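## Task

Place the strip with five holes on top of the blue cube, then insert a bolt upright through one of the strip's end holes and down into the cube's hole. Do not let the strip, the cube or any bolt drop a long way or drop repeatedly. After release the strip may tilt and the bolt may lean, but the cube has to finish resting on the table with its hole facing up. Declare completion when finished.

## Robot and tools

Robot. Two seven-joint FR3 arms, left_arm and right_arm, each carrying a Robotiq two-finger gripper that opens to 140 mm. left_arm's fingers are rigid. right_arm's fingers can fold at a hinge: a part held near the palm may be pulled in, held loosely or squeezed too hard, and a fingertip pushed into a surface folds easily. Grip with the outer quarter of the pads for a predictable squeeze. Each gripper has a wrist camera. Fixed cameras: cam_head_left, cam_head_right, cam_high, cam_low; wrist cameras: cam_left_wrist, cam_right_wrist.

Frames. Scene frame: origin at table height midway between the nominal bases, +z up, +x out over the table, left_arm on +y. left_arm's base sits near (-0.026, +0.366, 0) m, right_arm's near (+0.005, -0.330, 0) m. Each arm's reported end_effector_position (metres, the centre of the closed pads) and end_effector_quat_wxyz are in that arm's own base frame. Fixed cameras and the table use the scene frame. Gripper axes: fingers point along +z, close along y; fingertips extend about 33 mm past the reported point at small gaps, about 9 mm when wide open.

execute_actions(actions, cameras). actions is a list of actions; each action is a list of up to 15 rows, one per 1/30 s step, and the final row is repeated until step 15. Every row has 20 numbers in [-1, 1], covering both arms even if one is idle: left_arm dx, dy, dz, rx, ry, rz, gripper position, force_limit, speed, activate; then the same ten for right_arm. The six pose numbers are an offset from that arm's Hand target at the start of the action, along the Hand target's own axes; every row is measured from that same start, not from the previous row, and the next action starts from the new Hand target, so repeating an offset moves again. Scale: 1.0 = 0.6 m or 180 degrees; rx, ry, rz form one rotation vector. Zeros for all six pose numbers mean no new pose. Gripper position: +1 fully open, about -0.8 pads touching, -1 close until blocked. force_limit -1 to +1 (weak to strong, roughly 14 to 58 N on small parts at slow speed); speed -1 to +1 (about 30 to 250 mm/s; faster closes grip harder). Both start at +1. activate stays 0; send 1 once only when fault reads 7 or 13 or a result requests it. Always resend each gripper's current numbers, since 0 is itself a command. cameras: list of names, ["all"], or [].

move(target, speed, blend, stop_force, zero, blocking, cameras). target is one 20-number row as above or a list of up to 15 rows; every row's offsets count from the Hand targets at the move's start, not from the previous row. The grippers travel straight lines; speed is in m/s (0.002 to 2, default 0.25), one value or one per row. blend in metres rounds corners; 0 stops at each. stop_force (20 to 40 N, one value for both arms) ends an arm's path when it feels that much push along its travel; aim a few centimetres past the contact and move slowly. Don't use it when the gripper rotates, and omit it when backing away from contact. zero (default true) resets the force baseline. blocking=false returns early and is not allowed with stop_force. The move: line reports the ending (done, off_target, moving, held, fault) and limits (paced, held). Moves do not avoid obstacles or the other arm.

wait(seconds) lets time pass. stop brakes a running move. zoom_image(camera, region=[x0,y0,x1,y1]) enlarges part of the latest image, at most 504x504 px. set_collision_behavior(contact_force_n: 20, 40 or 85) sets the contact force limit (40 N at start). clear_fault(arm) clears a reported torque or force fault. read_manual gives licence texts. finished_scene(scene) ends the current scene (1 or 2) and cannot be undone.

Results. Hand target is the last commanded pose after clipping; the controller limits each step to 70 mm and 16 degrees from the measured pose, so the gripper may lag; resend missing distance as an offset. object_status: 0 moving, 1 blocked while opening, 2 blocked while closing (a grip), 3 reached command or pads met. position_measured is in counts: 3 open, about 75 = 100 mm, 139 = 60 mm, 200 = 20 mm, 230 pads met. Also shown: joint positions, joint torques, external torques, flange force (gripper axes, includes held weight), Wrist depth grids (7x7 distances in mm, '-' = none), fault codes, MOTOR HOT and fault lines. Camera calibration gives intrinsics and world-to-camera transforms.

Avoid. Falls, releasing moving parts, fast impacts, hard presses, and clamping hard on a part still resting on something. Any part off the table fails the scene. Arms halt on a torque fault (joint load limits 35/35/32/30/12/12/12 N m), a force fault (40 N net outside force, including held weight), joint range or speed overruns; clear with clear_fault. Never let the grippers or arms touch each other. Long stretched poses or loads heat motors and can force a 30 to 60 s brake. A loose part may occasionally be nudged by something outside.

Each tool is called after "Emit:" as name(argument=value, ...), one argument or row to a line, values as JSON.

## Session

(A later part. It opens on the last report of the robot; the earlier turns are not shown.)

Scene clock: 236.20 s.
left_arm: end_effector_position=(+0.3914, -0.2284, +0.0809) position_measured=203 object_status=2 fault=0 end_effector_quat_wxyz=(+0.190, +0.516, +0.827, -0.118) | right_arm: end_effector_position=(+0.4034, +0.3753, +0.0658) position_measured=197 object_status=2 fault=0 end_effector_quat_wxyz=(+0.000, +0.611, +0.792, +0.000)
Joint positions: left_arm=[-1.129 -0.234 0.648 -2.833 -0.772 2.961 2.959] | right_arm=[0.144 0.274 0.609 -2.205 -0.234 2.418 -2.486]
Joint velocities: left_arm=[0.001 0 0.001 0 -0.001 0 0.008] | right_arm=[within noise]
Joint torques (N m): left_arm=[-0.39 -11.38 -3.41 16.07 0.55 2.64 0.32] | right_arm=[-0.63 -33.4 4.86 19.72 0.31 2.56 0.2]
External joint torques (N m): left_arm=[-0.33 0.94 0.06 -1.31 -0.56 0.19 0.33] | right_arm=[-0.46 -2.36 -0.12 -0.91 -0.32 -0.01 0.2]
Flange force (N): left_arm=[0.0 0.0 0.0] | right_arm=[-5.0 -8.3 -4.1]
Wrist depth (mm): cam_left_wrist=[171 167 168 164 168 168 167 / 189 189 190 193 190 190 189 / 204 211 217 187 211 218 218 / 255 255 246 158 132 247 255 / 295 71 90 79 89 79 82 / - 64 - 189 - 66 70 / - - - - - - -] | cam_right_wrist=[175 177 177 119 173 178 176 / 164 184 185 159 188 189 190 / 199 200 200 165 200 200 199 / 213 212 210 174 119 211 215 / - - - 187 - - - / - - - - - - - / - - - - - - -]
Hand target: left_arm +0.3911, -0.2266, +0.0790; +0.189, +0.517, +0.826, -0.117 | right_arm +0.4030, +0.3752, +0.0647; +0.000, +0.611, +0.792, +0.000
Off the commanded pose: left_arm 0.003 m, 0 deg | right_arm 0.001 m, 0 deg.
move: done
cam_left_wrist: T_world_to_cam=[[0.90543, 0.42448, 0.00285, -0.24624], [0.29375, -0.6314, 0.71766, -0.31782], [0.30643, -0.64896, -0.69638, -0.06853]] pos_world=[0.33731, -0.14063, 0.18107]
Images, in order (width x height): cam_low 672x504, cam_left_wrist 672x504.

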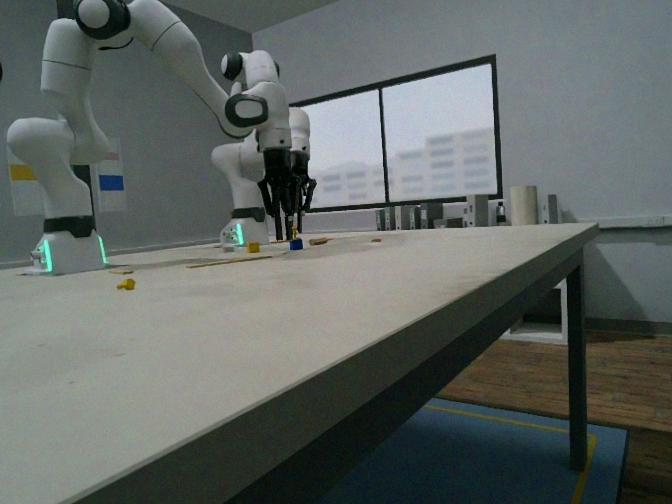

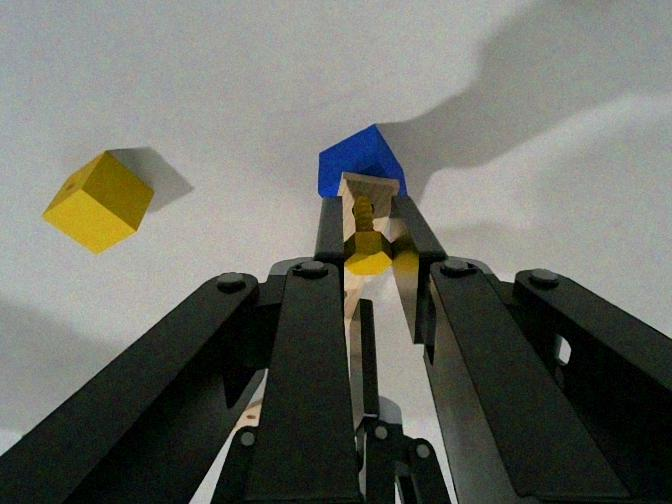

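Emit:
move(
  target=[
    [-0.0035,0,-0.0075,0,0,0,-1,-0.3,-0.8,0,0,0,0,0,0,0,-1,-0.3,-0.5,0],
    [0.0033,0.0005,-0.0107,0,-0.05,0,-1,-0.3,-0.8,0,0,0,0,0,0,0,-1,-0.3,-0.5,0],
  ],
  speed=0.03,
  cameras=["cam_left_wrist","cam_low"],
)

Emit:
zoom_image(
  camera="cam_left_wrist",
  region=[335, 180, 385, 230],
)

Emit:
zoom_image(
  camera="cam_low",
  region=[285, 225, 305, 245],
)

Scene clock: 243.90 s.
left_arm: end_effector_position=(+0.3889, -0.2223, +0.0836) position_measured=203 object_status=2 fault=0 end_effector_quat_wxyz=(+0.252, +0.504, +0.811, -0.158) | right_arm: end_effector_position=(+0.4034, +0.3753, +0.0658) position_measured=197 object_status=2 fault=0 end_effector_quat_wxyz=(+0.000, +0.611, +0.792, +0.000)
Joint positions: left_arm=[-1.507 -0.498 1.175 -2.943 -0.577 3.177 2.985] | right_arm=[0.144 0.274 0.609 -2.205 -0.234 2.418 -2.486]
Joint velocities: left_arm=[-0.001 -0.001 0.001 0.001 0.001 0.004 0] | right_arm=[within noise]
Joint torques (N m): left_arm=[-0.54 -0.08 -9.55 13.95 1.79 2.65 0.23] | right_arm=[-0.66 -33.43 4.81 19.71 0.33 2.56 0.23]
External joint torques (N m): left_arm=[-0.47 -1.23 -0.32 -0.72 0.26 0.39 0.24] | right_arm=[-0.63 -2.42 -0.28 -0.85 -0.3 -0.01 0.23]
Flange force (N): left_arm=[0.0 0.0 0.0] | right_arm=[-5.2 -8.2 -4.2]
Wrist depth (mm): cam_left_wrist=[164 164 165 165 165 164 165 / 190 191 191 192 192 192 191 / 202 211 228 187 220 228 228 / 281 281 269 159 133 270 272 / 346 - 90 79 89 80 82 / - 64 - 200 - 66 70 / - - - - - - -] | cam_right_wrist=[175 174 176 150 146 177 176 / 163 185 189 159 188 187 189 / 168 198 201 167 203 198 197 / - 214 211 174 151 214 217 / - - - 187 - - 224 / - - - 247 - - - / - - - - - - -]
Hand target: left_arm +0.3894, -0.2224, +0.0839; +0.254, +0.506, +0.809, -0.157 | right_arm +0.4030, +0.3752, +0.0647; +0.000, +0.611, +0.792, +0.000
Off the commanded pose: left_arm 0.001 m, 0 deg | right_arm 0.001 m, 0 deg.
joint sent to its limit (left arm) — joint 7 (wrist roll), upper limit. The joint targets still meet the commanded pose.
move: done
cam_left_wrist: T_world_to_cam=[[0.90374, 0.42808, 0.00141, -0.245], [0.24696, -0.52403, 0.81511, -0.28123], [0.34967, -0.7363, -0.57931, -0.10791]] pos_world=[0.3286, -0.12195, 0.16707]
Images, in order (width x height): cam_low 672x504, cam_left_wrist 672x504.

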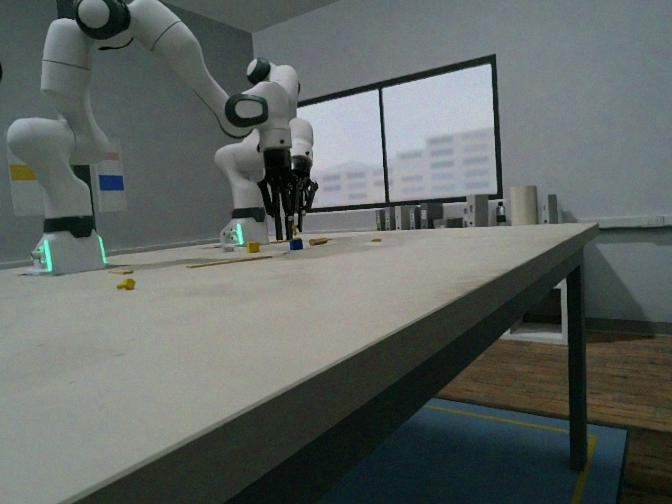

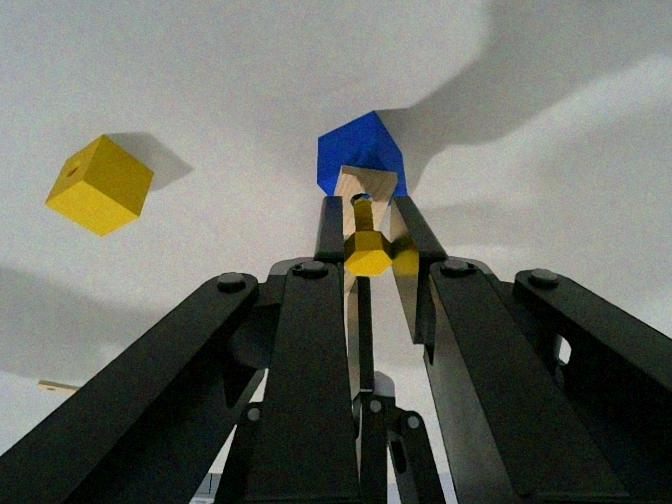

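Scaled by 10.080 from the camera's image (finer frame: 960x720).

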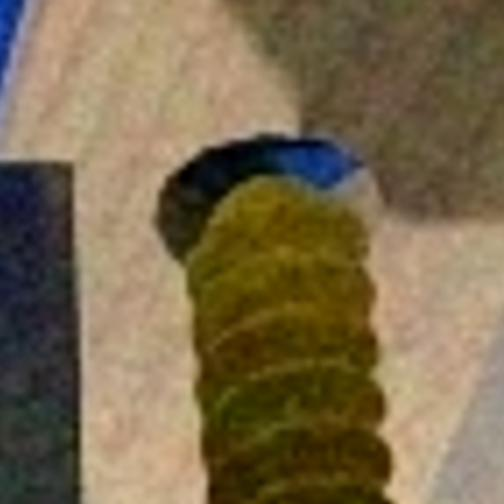

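Scaled by 25.200 from the camera's image (finer frame: 960x720).

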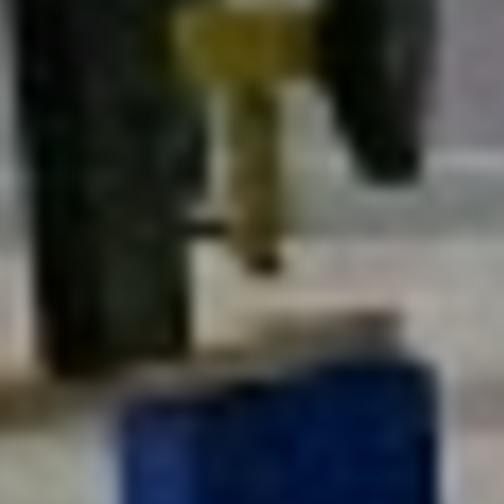

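Emit:
move(
  target=[-0.0018,-0.001,0.0092,0,0,0,-1,-0.3,-0.8,0,0,0,0,0,0,0,-1,-0.3,-0.5,0],
  speed=0.02,
  cameras=["cam_left_wrist","cam_low"],
)

Emit:
zoom_image(
  camera="cam_left_wrist",
  region=[335, 180, 385, 230],
)

Emit:
zoom_image(
  camera="cam_low",
  region=[285, 225, 305, 245],
)

Scene clock: 249.67 s.
left_arm: end_effector_position=(+0.3889, -0.2260, +0.0789) position_measured=203 object_status=2 fault=0 end_effector_quat_wxyz=(+0.251, +0.504, +0.811, -0.159) | right_arm: end_effector_position=(+0.4034, +0.3753, +0.0658) position_measured=197 object_status=2 fault=0 end_effector_quat_wxyz=(+0.000, +0.611, +0.792, +0.000)
Joint positions: left_arm=[-1.569 -0.5 1.228 -2.938 -0.576 3.2 2.986] | right_arm=[0.144 0.274 0.609 -2.205 -0.234 2.418 -2.486]
Joint velocities: left_arm=[0 0 0 0.001 0 0.005 0.001] | right_arm=[within noise]
Joint torques (N m): left_arm=[-0.57 0.92 -9.9 14.45 1.81 2.61 0.27] | right_arm=[-0.64 -33.41 4.79 19.72 0.31 2.57 0.19]
External joint torques (N m): left_arm=[-0.56 -1.22 -0.47 0.07 0.27 0.34 0.29] | right_arm=[-0.49 -2.32 -0.2 -0.94 -0.32 -0.02 0.19]
Flange force (N): left_arm=[0.0 0.0 0.0] | right_arm=[-5.0 -8.3 -3.9]
Wrist depth (mm): cam_left_wrist=[159 160 160 160 161 160 164 / 185 185 186 186 186 186 186 / 194 205 221 184 213 221 221 / 272 274 261 159 132 262 274 / 335 - 90 79 89 79 82 / - 64 - 196 - 66 70 / - - - - - - -] | cam_right_wrist=[174 180 178 147 123 178 177 / 163 183 - 157 190 187 186 / 170 199 200 167 198 201 203 / - 211 211 174 119 211 216 / - - - 186 - - 228 / - - - 248 - - - / - - - - - - -]
Hand target: left_arm +0.3906, -0.2262, +0.0800; +0.254, +0.506, +0.809, -0.157 | right_arm +0.4030, +0.3752, +0.0647; +0.000, +0.611, +0.792, +0.000
Off the commanded pose: left_arm 0.002 m, 0 deg | right_arm 0.001 m, 0 deg.
joint sent to its limit (left arm) — joint 7 (wrist roll), upper limit. The joint targets still meet the commanded pose.
move: done
cam_left_wrist: T_world_to_cam=[[0.90423, 0.42705, 0.00037, -0.24367], [0.24755, -0.52487, 0.81439, -0.27987], [0.34797, -0.73631, -0.58032, -0.11261]] pos_world=[0.3288, -0.12575, 0.16266]
Images, in order (width x height): cam_low 672x504, cam_left_wrist 672x504.

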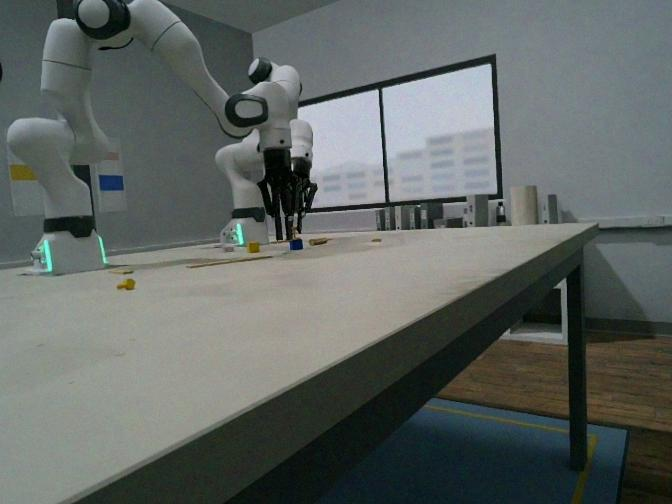

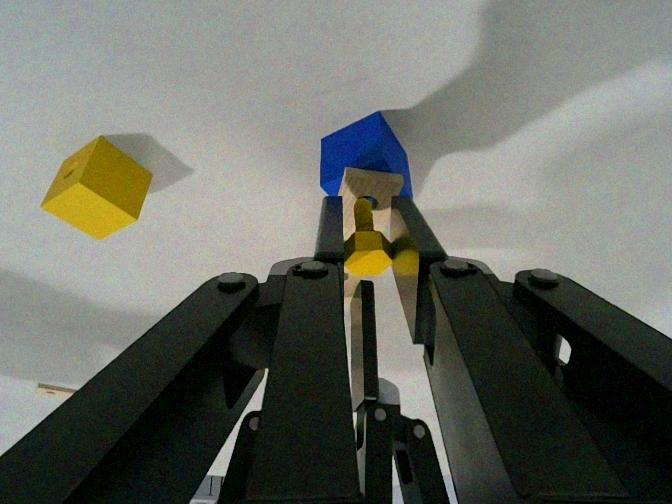

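Scaled by 10.080 from the camera's image (finer frame: 960x720).

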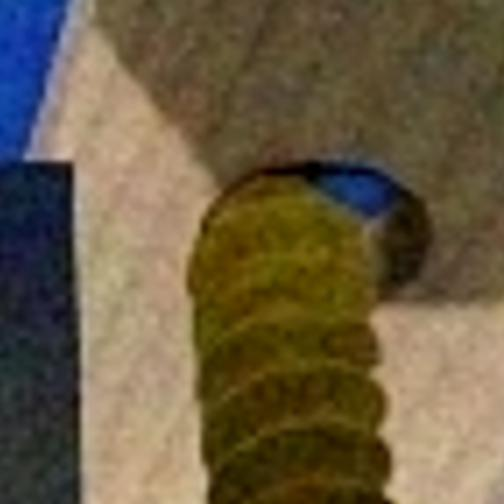

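Scaled by 25.200 from the camera's image (finer frame: 960x720).

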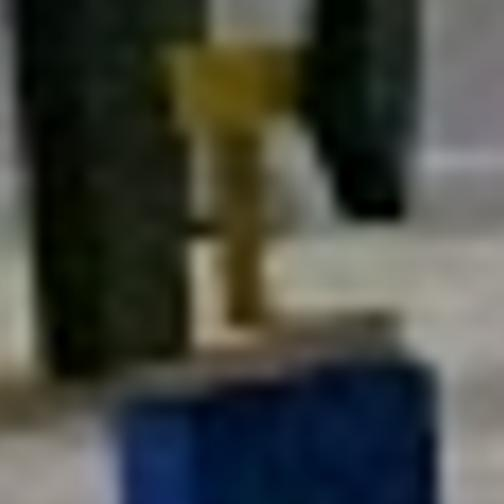

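Emit:
move(
  target=[
    [-0.0014,0,-0.0021,0,0,0,-1,-0.3,-0.8,0,0,0,0,0,0,0,-1,-0.3,-0.5,0],
    [-0.0014,0.0024,-0.0021,0,0,0,-1,-0.3,-0.8,0,0,0,0,0,0,0,-1,-0.3,-0.5,0],
    [0.0025,0.0024,0.0037,0,0,0,-1,-0.3,-0.8,0,0,0,0,0,0,0,-1,-0.3,-0.5,0],
  ],
  speed=0.02,
  cameras=["cam_left_wrist","cam_low"],
)

Emit:
zoom_image(
  camera="cam_left_wrist",
  region=[335, 180, 385, 230],
)

Emit:
zoom_image(
  camera="cam_low",
  region=[285, 225, 305, 245],
)

Scene clock: 253.97 s.
left_arm: end_effector_position=(+0.3916, -0.2272, +0.0783) position_measured=203 object_status=2 fault=0 end_effector_quat_wxyz=(+0.253, +0.505, +0.809, -0.159) | right_arm: end_effector_position=(+0.4034, +0.3753, +0.0658) position_measured=197 object_status=2 fault=0 end_effector_quat_wxyz=(+0.000, +0.611, +0.792, +0.000)
Joint positions: left_arm=[-1.595 -0.505 1.258 -2.932 -0.563 3.21 2.986] | right_arm=[0.144 0.274 0.609 -2.205 -0.234 2.418 -2.486]
Joint velocities: left_arm=[-0.003 0 0.002 -0.001 0.004 0.001 -0.001] | right_arm=[within noise]
Joint torques (N m): left_arm=[-0.34 2.94 -8.83 12.84 1.54 2.64 0.28] | right_arm=[-0.68 -33.44 4.83 19.71 0.31 2.57 0.16]
External joint torques (N m): left_arm=[-0.29 0.24 0.86 -1.3 -0.02 0.37 0.3] | right_arm=[-0.65 -2.29 -0.29 -0.93 -0.31 -0.01 0.16]
Flange force (N): left_arm=[0.0 0.0 0.0] | right_arm=[-5.3 -8.2 -4.0]
Wrist depth (mm): cam_left_wrist=[158 158 159 159 159 159 159 / 184 185 185 184 186 186 185 / 192 208 221 179 213 221 222 / 272 272 260 158 132 263 276 / - - 90 89 89 79 82 / - 64 - 194 - 66 70 / - - - 182 - - -] | cam_right_wrist=[175 177 177 120 172 177 - / 163 186 188 159 190 186 191 / 168 200 200 167 200 201 200 / - 214 212 174 151 213 - / - - - 187 - - 223 / - - - - - - - / - - - - - - -]
Hand target: left_arm +0.3919, -0.2256, +0.0773; +0.254, +0.506, +0.809, -0.157 | right_arm +0.4030, +0.3752, +0.0647; +0.000, +0.611, +0.792, +0.000
Off the commanded pose: left_arm 0.002 m, 0 deg | right_arm 0.001 m, 0 deg.
joint sent to its limit (left arm) — joint 7 (wrist roll), upper limit. The joint targets still meet the commanded pose.
move: done
cam_left_wrist: T_world_to_cam=[[0.90515, 0.42508, 0.00299, -0.24664], [0.24295, -0.52307, 0.81693, -0.27861], [0.34882, -0.73872, -0.57673, -0.11595]] pos_world=[0.33138, -0.12654, 0.16147]
Images, in order (width x height): cam_low 672x504, cam_left_wrist 672x504.

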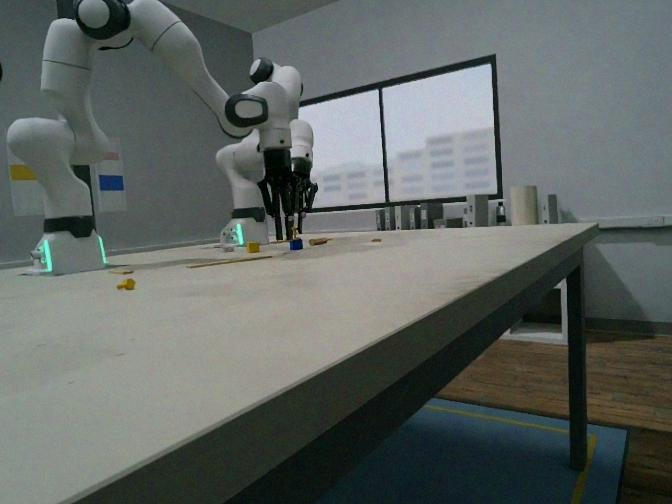

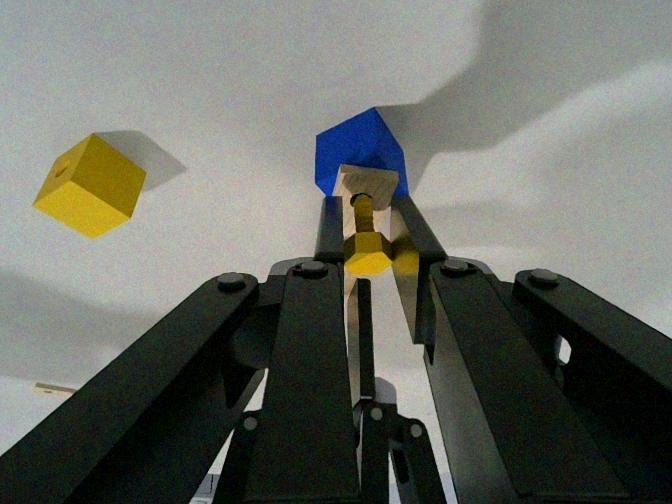

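Scaled by 10.080 from the camera's image (finer frame: 960x720).

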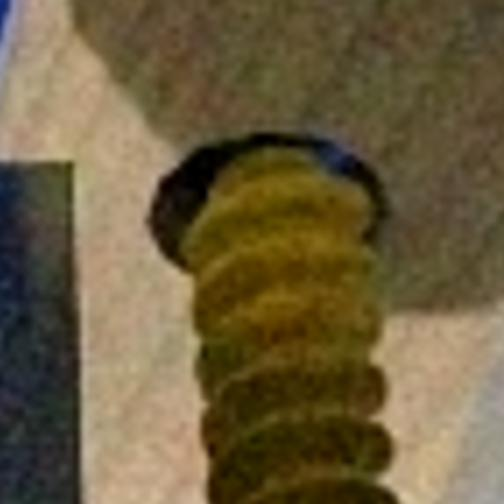

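Scaled by 25.200 from the camera's image (finer frame: 960x720).

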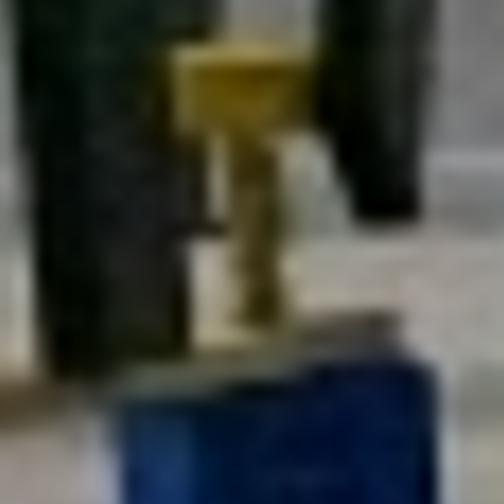

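Emit:
move(
  target=[
    [0.0009,-0.0012,0.0014,0,0,0,-1,-0.3,-0.8,0,0,0,0,0,0,0,-1,-0.3,-0.5,0],
    [0.0023,-0.0022,0.0005,0,0,0,-1,-0.3,-0.8,0,0,0,0,0,0,0,-1,-0.3,-0.5,0],
    [0.0023,0.0008,0.0005,0,0,0,-1,-0.3,-0.8,0,0,0,0,0,0,0,-1,-0.3,-0.5,0],
    [-0.0009,0.0008,0.0026,0,0,0,-1,-0.3,-0.8,0,0,0,0,0,0,0,-1,-0.3,-0.5,0],
    [-0.0009,-0.0032,0.0026,0,0,0,-1,-0.3,-0.8,0,0,0,0,0,0,0,-1,-0.3,-0.5,0],
    [0.0016,-0.0012,0.001,0,0,0,-1,-0.3,-0.8,0,0,0,0,0,0,0,-1,-0.3,-0.5,0],
  ],
  speed=0.006,
  blend=0.0005,
  cameras=["cam_left_wrist","cam_low"],
)

Emit:
zoom_image(
  camera="cam_left_wrist",
  region=[335, 180, 385, 230],
)

Emit:
zoom_image(
  camera="cam_low",
  region=[285, 225, 305, 245],
)

Scene clock: 259.87 s.
left_arm: end_effector_position=(+0.3912, -0.2263, +0.0765) position_measured=203 object_status=2 fault=0 end_effector_quat_wxyz=(+0.254, +0.506, +0.809, -0.158) | right_arm: end_effector_position=(+0.4031, +0.3764, +0.0660) position_measured=197 object_status=2 fault=0 end_effector_quat_wxyz=(+0.000, +0.610, +0.792, +0.001)
Joint positions: left_arm=[-1.606 -0.508 1.271 -2.935 -0.557 3.219 2.986] | right_arm=[0.146 0.274 0.609 -2.205 -0.234 2.42 -2.486]
Joint torques (N m): left_arm=[1.09 2.88 -10.08 13.02 1.41 2.53 0.15] | right_arm=[-1.23 -33.54 4.31 19.44 0.4 2.34 0.16]
External joint torques (N m): left_arm=[1.16 -0.09 -0.34 -0.93 -0.16 0.26 0.17] | right_arm=[-0.94 -2.46 -0.56 -1.25 -0.23 -0.25 0.16]
Flange force (N): left_arm=[0.0 0.0 0.0] | right_arm=[-6.5 -9.3 -4.9]
Wrist depth (mm): cam_left_wrist=[156 156 157 158 158 158 162 / 182 182 183 183 184 184 184 / 190 209 218 180 211 219 220 / 269 268 257 158 132 272 273 / 329 - 90 89 88 79 82 / - 64 - 196 - 66 70 / - - - 182 - - -] | cam_right_wrist=[175 177 178 121 174 178 177 / 164 185 188 159 188 186 188 / - 200 200 168 203 200 199 / 214 - 211 174 151 212 217 / - - - 187 - - 224 / - - - - - - - / - - - - - - -]
Hand target: left_arm +0.3911, -0.2256, +0.0762; +0.254, +0.506, +0.809, -0.157 | right_arm +0.4030, +0.3752, +0.0647; +0.000, +0.611, +0.792, +0.000
Off the commanded pose: left_arm 0.001 m, 0 deg | right_arm 0.002 m, 0 deg.
move: done
cam_left_wrist: T_world_to_cam=[[0.90513, 0.4251, 0.00576, -0.24686], [0.24126, -0.52475, 0.81635, -0.27614], [0.35005, -0.73752, -0.57752, -0.11632]] pos_world=[0.33078, -0.12575, 0.15967]
Images, in order (width x height): cam_low 672x504, cam_left_wrist 672x504.

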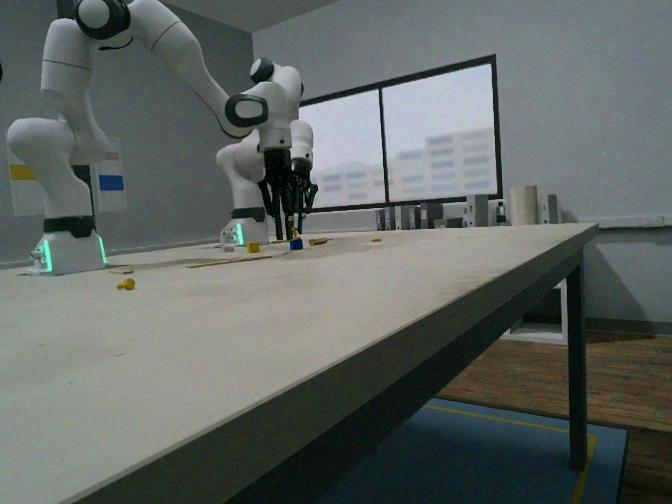

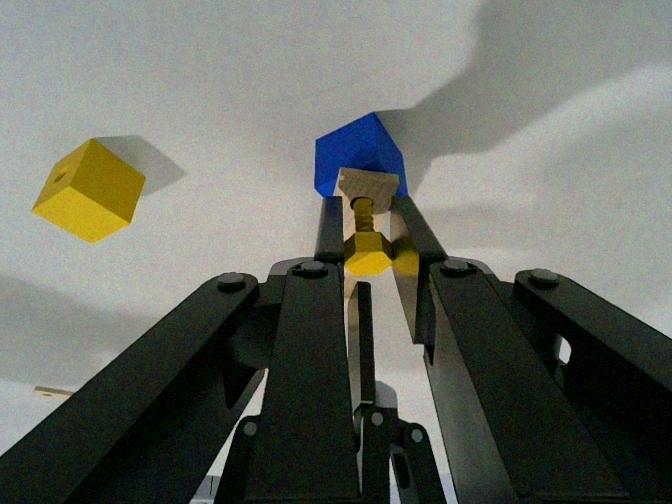

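Scaled by 10.080 from the camera's image (finer frame: 960x720).

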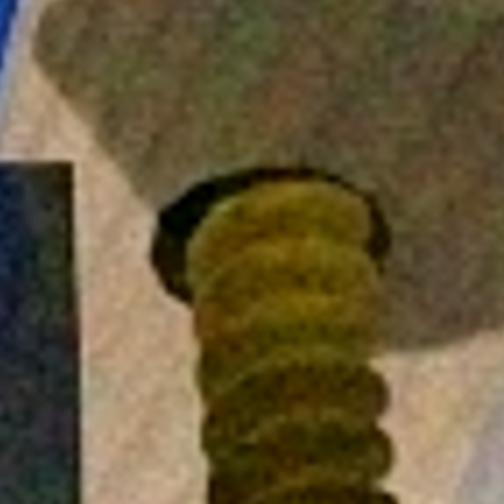

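Scaled by 25.200 from the camera's image (finer frame: 960x720).

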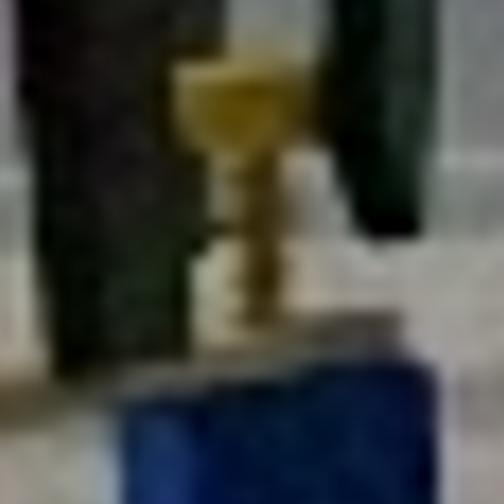

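Emit:
move(
  target=[0.0042,0,0.0062,0,0,0,-1,-0.3,-0.8,0,0,0,0,0,0,0,-1,-0.3,-0.5,0],
  speed=0.015,
  cameras=["cam_left_wrist","cam_low"],
)

Emit:
zoom_image(
  camera="cam_left_wrist",
  region=[310, 150, 410, 250],
)

Emit:
zoom_image(
  camera="cam_low",
  region=[285, 225, 305, 245],
)

Scene clock: 261.83 s.
left_arm: end_effector_position=(+0.3905, -0.2262, +0.0718) position_measured=203 object_status=2 fault=0 end_effector_quat_wxyz=(+0.252, +0.505, +0.810, -0.159) | right_arm: end_effector_position=(+0.4027, +0.3767, +0.0659) position_measured=197 object_status=2 fault=0 end_effector_quat_wxyz=(+0.000, +0.610, +0.793, +0.001)
Joint positions: left_arm=[-1.641 -0.514 1.312 -2.935 -0.548 3.234 2.986] | right_arm=[0.147 0.274 0.609 -2.205 -0.234 2.42 -2.486]
Joint torques (N m): left_arm=[-0.02 3.13 -9.7 12.82 1.69 2.72 0.23] | right_arm=[-1.46 -33.59 4.23 19.73 0.46 2.33 0.15]
External joint torques (N m): left_arm=[-0.04 -0.65 0.17 -0.78 0.13 0.44 0.24] | right_arm=[-1.36 -2.3 -0.84 -1.07 -0.17 -0.28 0.15]
Flange force (N): left_arm=[0.0 0.0 0.0] | right_arm=[-6.8 -8.3 -4.8]
Wrist depth (mm): cam_left_wrist=[- 148 153 153 153 153 157 / 182 177 177 178 178 178 178 / 189 203 204 176 205 212 213 / 261 260 250 158 132 250 263 / 320 71 90 89 89 79 82 / - 64 - 193 - 66 71 / - - - 182 - - -] | cam_right_wrist=[175 179 180 124 173 177 177 / 163 184 187 159 189 188 186 / 167 201 203 167 201 200 203 / 214 216 211 174 152 211 210 / - - - 187 - - - / - - - 243 - - - / - - - - - - -]
Hand target: left_arm +0.3911, -0.2256, +0.0718; +0.254, +0.506, +0.809, -0.157 | right_arm +0.4030, +0.3752, +0.0647; +0.000, +0.611, +0.792, +0.000
Off the commanded pose: left_arm 0.001 m, 0 deg | right_arm 0.002 m, 0 deg.
joint sent to its limit (left arm) — joint 7 (wrist roll), upper limit. The joint targets still meet the commanded pose.
move: done
cam_left_wrist: T_world_to_cam=[[0.90461, 0.42622, 0.00213, -0.24543], [0.24497, -0.52399, 0.81574, -0.27343], [0.3488, -0.73741, -0.57842, -0.11809]] pos_world=[0.33019, -0.12575, 0.15527]
Images, in order (width x height): cam_low 672x504, cam_left_wrist 672x504.

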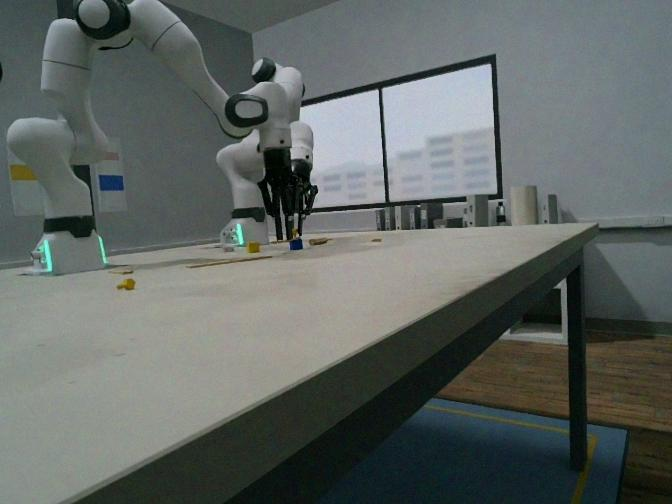

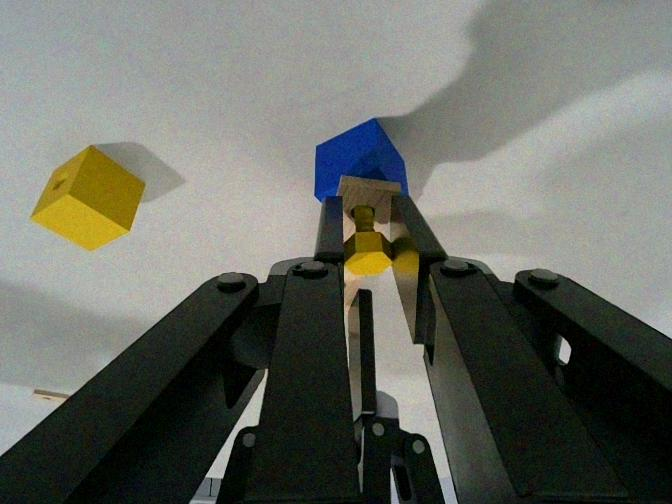

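Scaled by 5.040 from the camera's image (finer frame: 960x720).

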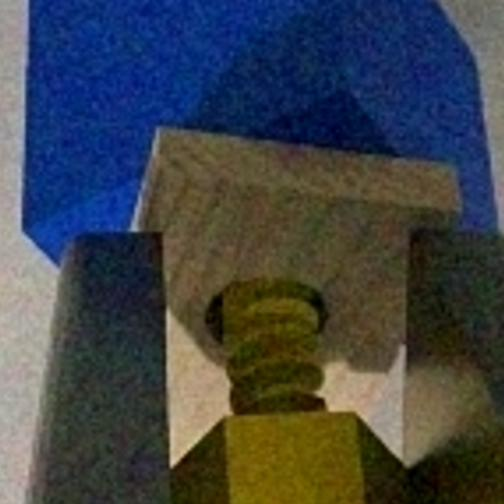

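Scaled by 25.200 from the camera's image (finer frame: 960x720).

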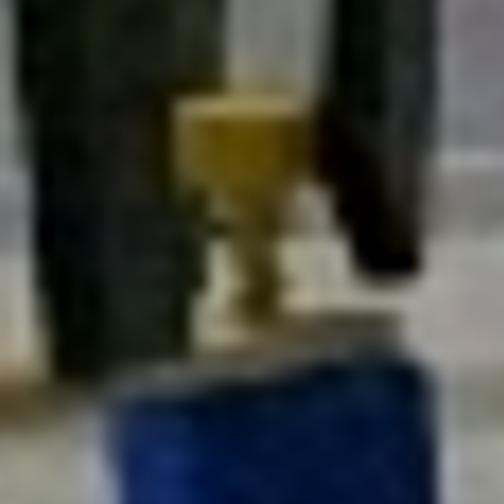

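Emit:
move(
  target=[0.0037,0,0.0055,0,0,0,-1,-0.3,-0.8,0,0,0,0,0,0,0,-1,-0.3,-0.5,0],
  speed=0.015,
  cameras=["cam_left_wrist","cam_low"],
)

Emit:
zoom_image(
  camera="cam_left_wrist",
  region=[310, 150, 410, 250],
)

Emit:
zoom_image(
  camera="cam_low",
  region=[285, 225, 305, 245],
)

Scene clock: 264.37 s.
left_arm: end_effector_position=(+0.3915, -0.2284, +0.0700) position_measured=203 object_status=2 fault=0 end_effector_quat_wxyz=(+0.255, +0.506, +0.808, -0.159) | right_arm: end_effector_position=(+0.4029, +0.3764, +0.0658) position_measured=197 object_status=2 fault=0 end_effector_quat_wxyz=(+0.000, +0.610, +0.792, +0.001)
Joint positions: left_arm=[-1.675 -0.523 1.347 -2.933 -0.535 3.251 2.986] | right_arm=[0.147 0.274 0.608 -2.205 -0.234 2.42 -2.486]
Joint torques (N m): left_arm=[-0.05 5.74 -8.19 11.41 1.23 2.53 0.23] | right_arm=[-1.02 -33.53 4.53 19.68 0.48 2.35 0.13]
External joint torques (N m): left_arm=[0.04 1.16 2.03 -1.85 -0.36 0.27 0.25] | right_arm=[-0.97 -2.32 -0.57 -1.05 -0.15 -0.26 0.13]
Flange force (N): left_arm=[0.0 0.0 0.0] | right_arm=[-6.2 -8.4 -4.9]
Wrist depth (mm): cam_left_wrist=[149 146 150 151 151 151 151 / 180 175 175 175 176 176 176 / 184 201 209 174 202 210 210 / 256 257 248 158 132 249 274 / - 71 90 90 89 79 77 / - 64 - 193 - 65 70 / - - - 181 - - -] | cam_right_wrist=[174 177 179 127 173 177 178 / 163 185 188 159 188 189 188 / 168 193 198 165 198 195 200 / 213 213 - 177 151 212 215 / - - - 187 - - - / - - - 251 - - - / - - - - - - -]
Hand target: left_arm +0.3911, -0.2256, +0.0678; +0.254, +0.506, +0.809, -0.157 | right_arm +0.4030, +0.3752, +0.0647; +0.000, +0.611, +0.792, +0.000
Off the commanded pose: left_arm 0.004 m, 0 deg | right_arm 0.002 m, 0 deg.
joint sent to its limit (left arm) — joint 7 (wrist roll), upper limit. The joint targets still meet the commanded pose.
move: off_target (left_arm)
cam_left_wrist: T_world_to_cam=[[0.90602, 0.4232, 0.00499, -0.24697], [0.23946, -0.5223, 0.81846, -0.27093], [0.34897, -0.74035, -0.57455, -0.12218]] pos_world=[0.33127, -0.12744, 0.15277]
Images, in order (width x height): cam_low 672x504, cam_left_wrist 672x504.

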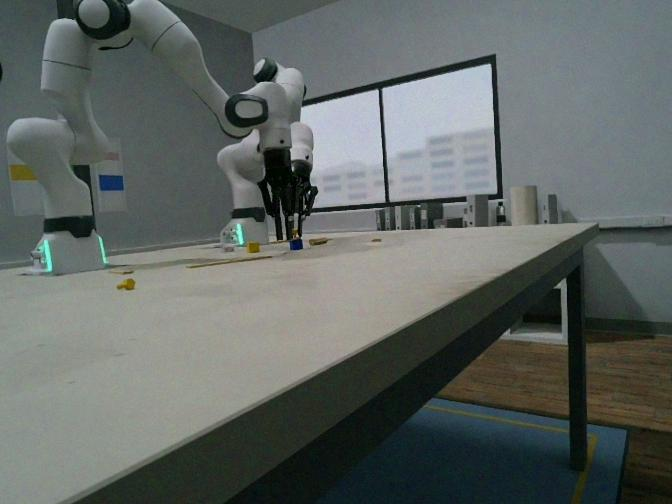

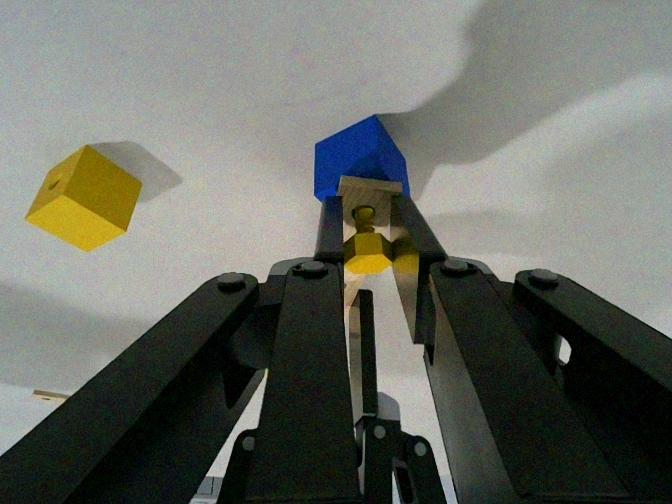

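Scaled by 5.040 from the camera's image (finer frame: 960x720).

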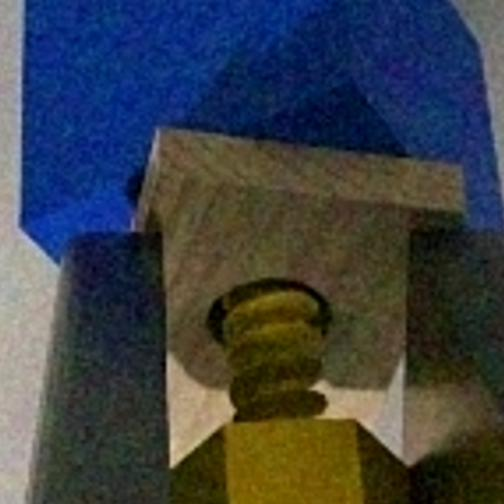

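Scaled by 25.200 from the camera's image (finer frame: 960x720).

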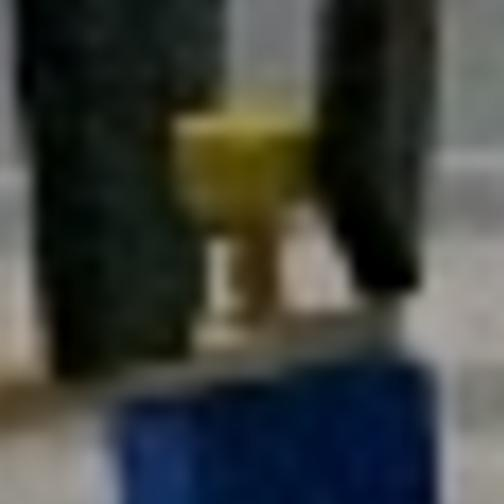

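Emit:
move(
  target=[-0.0019,0,-0.0028,0,0,0,-1,-0.3,-0.8,0,0,0,0,0,0,0,-1,-0.3,-0.5,0],
  speed=0.01,
)

Emit:
execute_actions(
  actions=[
    [[0,0,0,0,0,0,-1,-0.3,-0.8,0,0,0,0,0,0,0,-0.3,-0.3,-1,0]],
    [[0,0,0,0,0,0,-1,-0.3,-0.8,0,0,0,0,0,0,0,-0.3,-0.3,-1,0]],
  ],
  cameras=["cam_left_wrist","cam_right_wrist","cam_low"],
)

Emit:
zoom_image(
  camera="cam_left_wrist",
  region=[310, 150, 410, 250],
)

Emit:
zoom_image(
  camera="cam_low",
  region=[275, 220, 310, 255],
)

Scene clock: 268.60 s.
left_arm: end_effector_position=(+0.3916, -0.2266, +0.0705) position_measured=203 object_status=2 fault=0 end_effector_quat_wxyz=(+0.255, +0.506, +0.809, -0.158) | right_arm: end_effector_position=(+0.4030, +0.3765, +0.0659) position_measured=197 object_status=2 fault=0 end_effector_quat_wxyz=(+0.000, +0.610, +0.792, +0.001)
Joint positions: left_arm=[-1.662 -0.52 1.336 -2.935 -0.534 3.248 2.986] | right_arm=[0.147 0.274 0.608 -2.205 -0.234 2.42 -2.486]
Joint velocities: left_arm=[0.003 0 -0.003 0.001 0 -0.003 -0.001] | right_arm=[within noise]
Joint torques (N m): left_arm=[1.02 4.92 -10.39 12.63 1.32 2.33 0.04] | right_arm=[-1.33 -33.63 4.31 19.39 0.4 2.29 0.14]
External joint torques (N m): left_arm=[1.03 0.57 -0.34 -0.71 -0.26 0.05 0.06] | right_arm=[-1.24 -2.59 -0.72 -1.22 -0.22 -0.29 0.14]
Flange force (N): left_arm=[0.0 0.0 0.0] | right_arm=[-7.2 -9.5 -5.4]
Wrist depth (mm): cam_left_wrist=[150 147 151 151 152 151 152 / 180 174 176 176 177 177 177 / 187 201 209 175 203 211 212 / 256 257 247 158 133 251 263 / 317 71 90 90 89 79 82 / - 64 - 194 - 66 70 / - - - - - - -] | cam_right_wrist=[175 177 178 127 147 177 175 / 164 184 188 159 188 188 187 / 199 201 199 165 197 204 201 / 211 209 210 174 119 213 214 / - - - 187 - - 228 / - - - 249 - - - / - - - - - - -]
Hand target: left_arm +0.3911, -0.2256, +0.0698; +0.254, +0.506, +0.809, -0.157 | right_arm +0.4030, +0.3752, +0.0647; +0.000, +0.611, +0.792, +0.000
Off the commanded pose: left_arm 0.001 m, 0 deg | right_arm 0.002 m, 0 deg.
move: done

Scene clock: 269.80 s.
left_arm: end_effector_position=(+0.3917, -0.2262, +0.0704) position_measured=203 object_status=2 fault=0 end_effector_quat_wxyz=(+0.255, +0.506, +0.809, -0.157) | right_arm: end_effector_position=(+0.4031, +0.3764, +0.0659) position_measured=167 object_status=3 fault=0 end_effector_quat_wxyz=(+0.000, +0.610, +0.792, +0.001)
Joint positions: left_arm=[-1.661 -0.52 1.336 -2.935 -0.534 3.248 2.986] | right_arm=[0.147 0.274 0.608 -2.205 -0.234 2.42 -2.486]
Joint torques (N m): left_arm=[0.45 4.58 -10.83 12.65 1.41 2.37 0.04] | right_arm=[-1.06 -33.65 4.48 19.79 0.51 2.4 0.15]
External joint torques (N m): left_arm=[0.5 0.27 -0.76 -0.61 -0.17 0.1 0.06] | right_arm=[-0.97 -2.53 -0.57 -0.89 -0.12 -0.2 0.15]
External joint torques at the end of the 1st action: left_arm=[0.48 0.3 -0.75 -0.72 -0.15 0.08 0.04] | right_arm=[-0.93 -2.41 -0.57 -0.95 -0.12 -0.21 0.15]
Flange force (N): left_arm=[0.0 0.0 0.0] | right_arm=[-6.3 -8.5 -5.3]
Flange force at the end of the 1st action (N): left_arm=[0.0 0.0 0.0] | right_arm=[-6.1 -8.4 -5.0]
Wrist depth (mm): cam_left_wrist=[150 146 151 151 151 151 152 / 179 175 175 176 176 176 177 / 187 201 209 173 195 211 211 / 256 257 247 158 132 250 263 / - - 90 89 89 79 77 / - 64 - 66 - 65 70 / - - - - - - -] | cam_right_wrist=[174 177 180 125 147 177 177 / 163 185 190 160 188 191 185 / 199 199 200 169 199 197 203 / 214 214 208 176 129 211 - / - - - 227 - 84 83 / - - - 242 - - - / - - - 265 - - -]
Hand target: left_arm +0.3911, -0.2256, +0.0698; +0.254, +0.506, +0.809, -0.157 | right_arm +0.4030, +0.3752, +0.0647; +0.000, +0.611, +0.792, +0.000
Off the commanded pose: left_arm 0.001 m, 0 deg | right_arm 0.002 m, 0 deg.
cam_left_wrist: T_world_to_cam=[[0.90544, 0.4244, 0.0077, -0.24775], [0.239, -0.52473, 0.81703, -0.27034], [0.35079, -0.73793, -0.57654, -0.12039]] pos_world=[0.33117, -0.12555, 0.15337]
cam_right_wrist: T_world_to_cam=[[0.96547, 0.26046, -0.00581, -0.47959], [0.24627, -0.90515, 0.34649, 0.22042], [0.08499, -0.33596, -0.93803, 0.29515]] pos_world=[0.38366, 0.42359, 0.1977]
Images, in order (width x height): cam_low 672x504, cam_left_wrist 672x504, cam_right_wrist 672x504.

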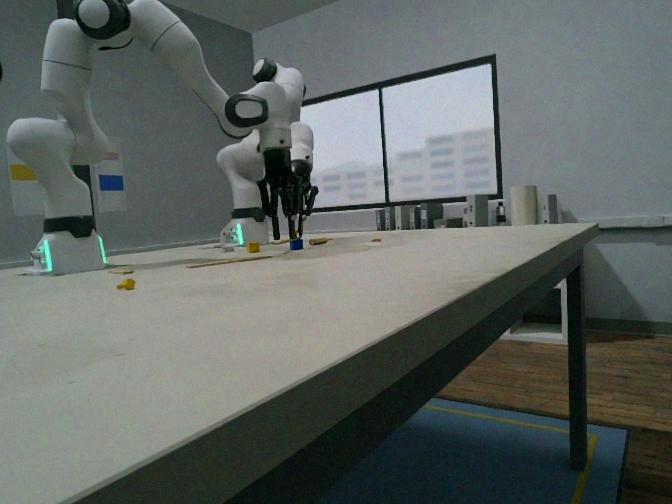

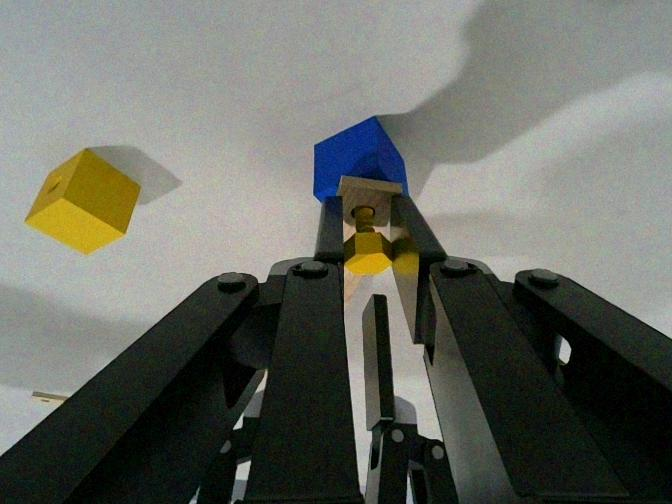

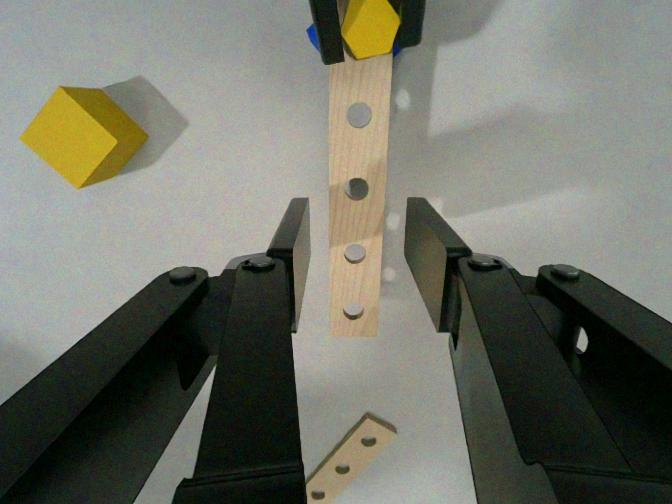

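Scaled by 5.040 from the camera's image (finer frame: 960x720).

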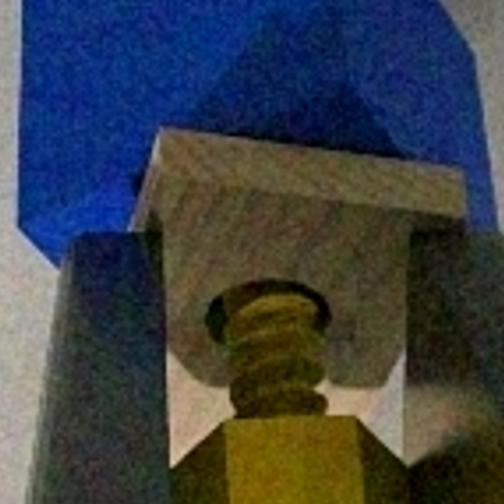

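Scaled by 14.400 from the camera's image (finer frame: 960x720).

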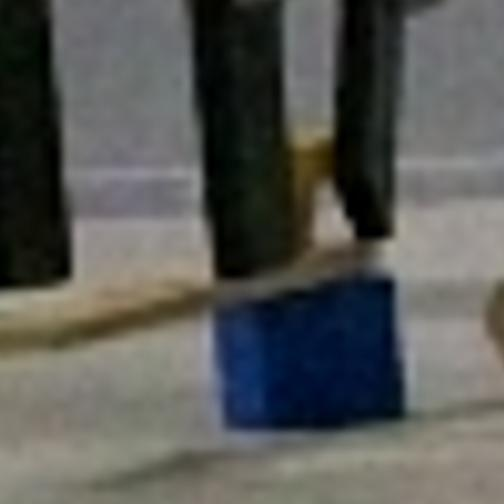

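Emit:
move(
  target=[
    [0,0,0,0,0,0,-1,-0.3,-0.8,0,-0.02,0,-0.12,0,0,0,-0.3,-0.3,-1,0],
    [0,0,0,0,0,0,-1,-0.3,-0.8,0,-0.25,0,-0.15,0,0,0,-0.3,-0.3,-1,0],
  ],
  speed=[0.06,0.2],
)

Emit:
execute_actions(
  actions=[
    [[0,0,0,0,0,0,-0.4,-0.3,-1,0,0,0,0,0,0,0,-0.3,-0.3,-1,0]],
    [[0,0,0,0,0,0,-0.4,-0.3,-1,0,0,0,0,0,0,0,-0.3,-0.3,-1,0]],
  ],
  cameras=["cam_left_wrist","cam_low"],
)

Emit:
zoom_image(
  camera="cam_left_wrist",
  region=[310, 150, 410, 250],
)

Emit:
zoom_image(
  camera="cam_low",
  region=[275, 220, 310, 255],
)

Scene clock: 275.77 s.
left_arm: end_effector_position=(+0.3917, -0.2262, +0.0704) position_measured=203 object_status=2 fault=0 end_effector_quat_wxyz=(+0.255, +0.506, +0.809, -0.157) | right_arm: end_effector_position=(+0.4426, +0.2306, +0.1550) position_measured=167 object_status=3 fault=0 end_effector_quat_wxyz=(+0.002, +0.612, +0.791, +0.001)
Joint positions: left_arm=[-1.661 -0.52 1.336 -2.935 -0.534 3.248 2.986] | right_arm=[-0.049 -0.077 0.526 -2.327 0.048 2.263 -2.95]
Joint velocities: left_arm=[within noise] | right_arm=[0.001 0 0.001 0 -0.002 0.001 -0.006]
Joint torques (N m): left_arm=[0.48 4.55 -10.83 12.72 1.42 2.35 0.04] | right_arm=[-1.05 -26.67 -1.32 21.76 0.98 2.2 -0.19]
External joint torques (N m): left_arm=[0.58 0.23 -0.72 -0.61 -0.16 0.08 0.06] | right_arm=[-0.94 -3.06 0.02 -1.18 0.25 -0.35 -0.19]
Flange force (N): left_arm=[0.0 0.0 0.0] | right_arm=[-4.3 -13.8 -5.1]
Wrist depth (mm): cam_left_wrist=[150 146 151 151 151 152 152 / 179 175 176 176 176 177 177 / 187 202 209 173 202 211 212 / 257 257 247 158 132 250 264 / 314 - 90 89 89 79 82 / - 64 - - - 66 70 / - - - - - - -] | cam_right_wrist=[- - 258 258 258 257 - / - - 275 269 - 275 275 / - - 293 288 - 296 - / 304 - 130 162 109 93 320 / - - - - - 84 83 / - - - - - - - / - - - 396 - - -]
Hand target: left_arm +0.3911, -0.2256, +0.0698; +0.254, +0.506, +0.809, -0.157 | right_arm +0.4411, +0.2301, +0.1547; +0.000, +0.611, +0.792, +0.000
Off the commanded pose: left_arm 0.001 m, 0 deg | right_arm 0.002 m, 0 deg.
move: done

Scene clock: 276.97 s.
left_arm: end_effector_position=(+0.3917, -0.2261, +0.0703) position_measured=179 object_status=3 fault=0 end_effector_quat_wxyz=(+0.255, +0.506, +0.809, -0.157) | right_arm: end_effector_position=(+0.4426, +0.2306, +0.1551) position_measured=167 object_status=3 fault=0 end_effector_quat_wxyz=(+0.002, +0.611, +0.792, +0.001)
Joint positions: left_arm=[-1.66 -0.52 1.336 -2.935 -0.534 3.248 2.986] | right_arm=[-0.049 -0.077 0.526 -2.327 0.048 2.263 -2.952]
Joint torques (N m): left_arm=[0.41 4.53 -10.82 12.72 1.4 2.35 0.01] | right_arm=[-1.04 -26.7 -1.17 21.77 0.98 2.21 -0.08]
External joint torques (N m): left_arm=[0.45 0.24 -0.75 -0.64 -0.18 0.07 0.03] | right_arm=[-1.16 -2.97 -0.05 -1.26 0.24 -0.35 -0.08]
External joint torques at the end of the 1st action: left_arm=[0.47 0.22 -0.76 -0.67 -0.17 0.08 0.08] | right_arm=[-0.92 -3.03 0.19 -1.17 0.25 -0.35 -0.14]
Flange force (N): left_arm=[0.0 0.0 0.0] | right_arm=[-4.2 -13.5 -4.8]
Flange force at the end of the 1st action (N): left_arm=[0.0 0.0 0.0] | right_arm=[-3.9 -13.6 -5.0]
Wrist depth (mm): cam_left_wrist=[150 146 151 151 152 151 151 / 180 175 176 175 176 176 177 / 188 202 209 174 202 212 212 / 207 247 246 158 151 250 263 / - - 84 320 304 88 82 / - - - 494 - - - / - - - - - - -] | cam_right_wrist=[- 254 254 255 257 261 262 / 273 267 - 276 270 272 274 / 292 294 295 289 294 301 296 / - 306 116 305 123 304 315 / - - - - - 84 83 / - - - - - - - / - - - - - - -]
Hand target: left_arm +0.3911, -0.2256, +0.0698; +0.254, +0.506, +0.809, -0.157 | right_arm +0.4411, +0.2301, +0.1547; +0.000, +0.611, +0.792, +0.000
Off the commanded pose: left_arm 0.001 m, 0 deg | right_arm 0.002 m, 0 deg.
cam_left_wrist: T_world_to_cam=[[0.90538, 0.42452, 0.00773, -0.24772], [0.23909, -0.52479, 0.81697, -0.27037], [0.35088, -0.73782, -0.57663, -0.1204]] pos_world=[0.33117, -0.12555, 0.15337]
Images, in order (width x height): cam_low 672x504, cam_left_wrist 672x504.

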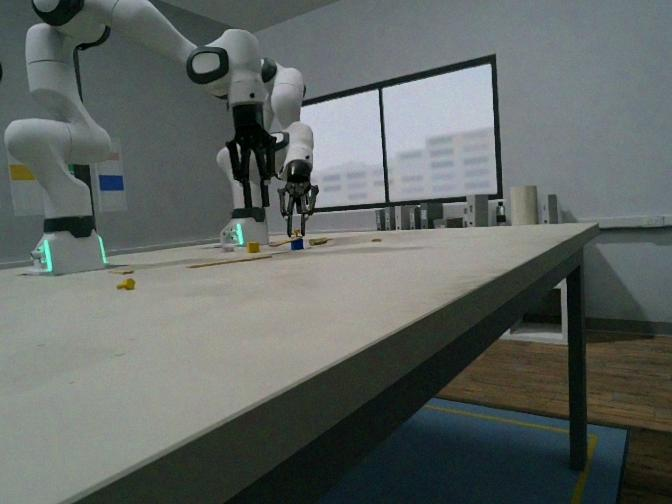

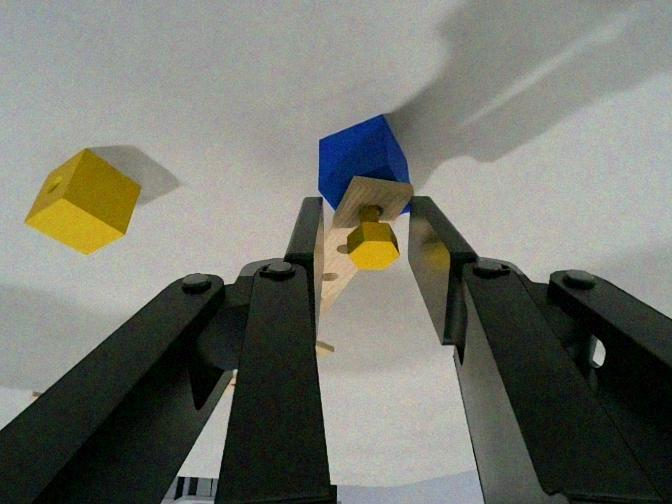

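Scaled by 5.040 from the camera's image (finer frame: 960x720).

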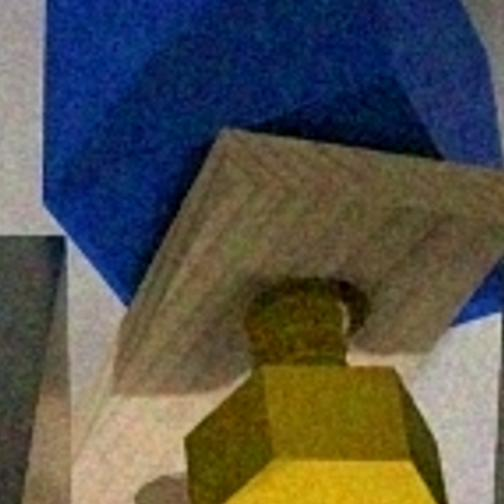

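Scaled by 14.400 from the camera's image (finer frame: 960x720).

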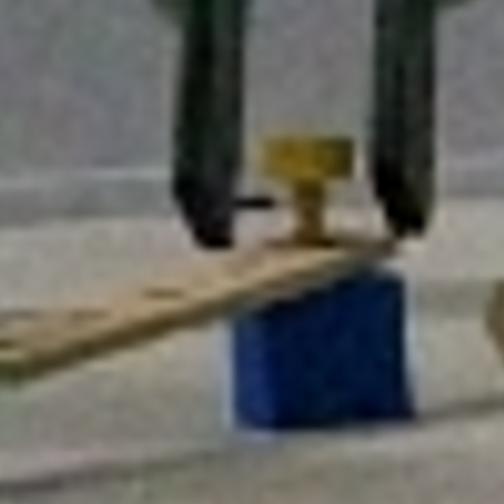

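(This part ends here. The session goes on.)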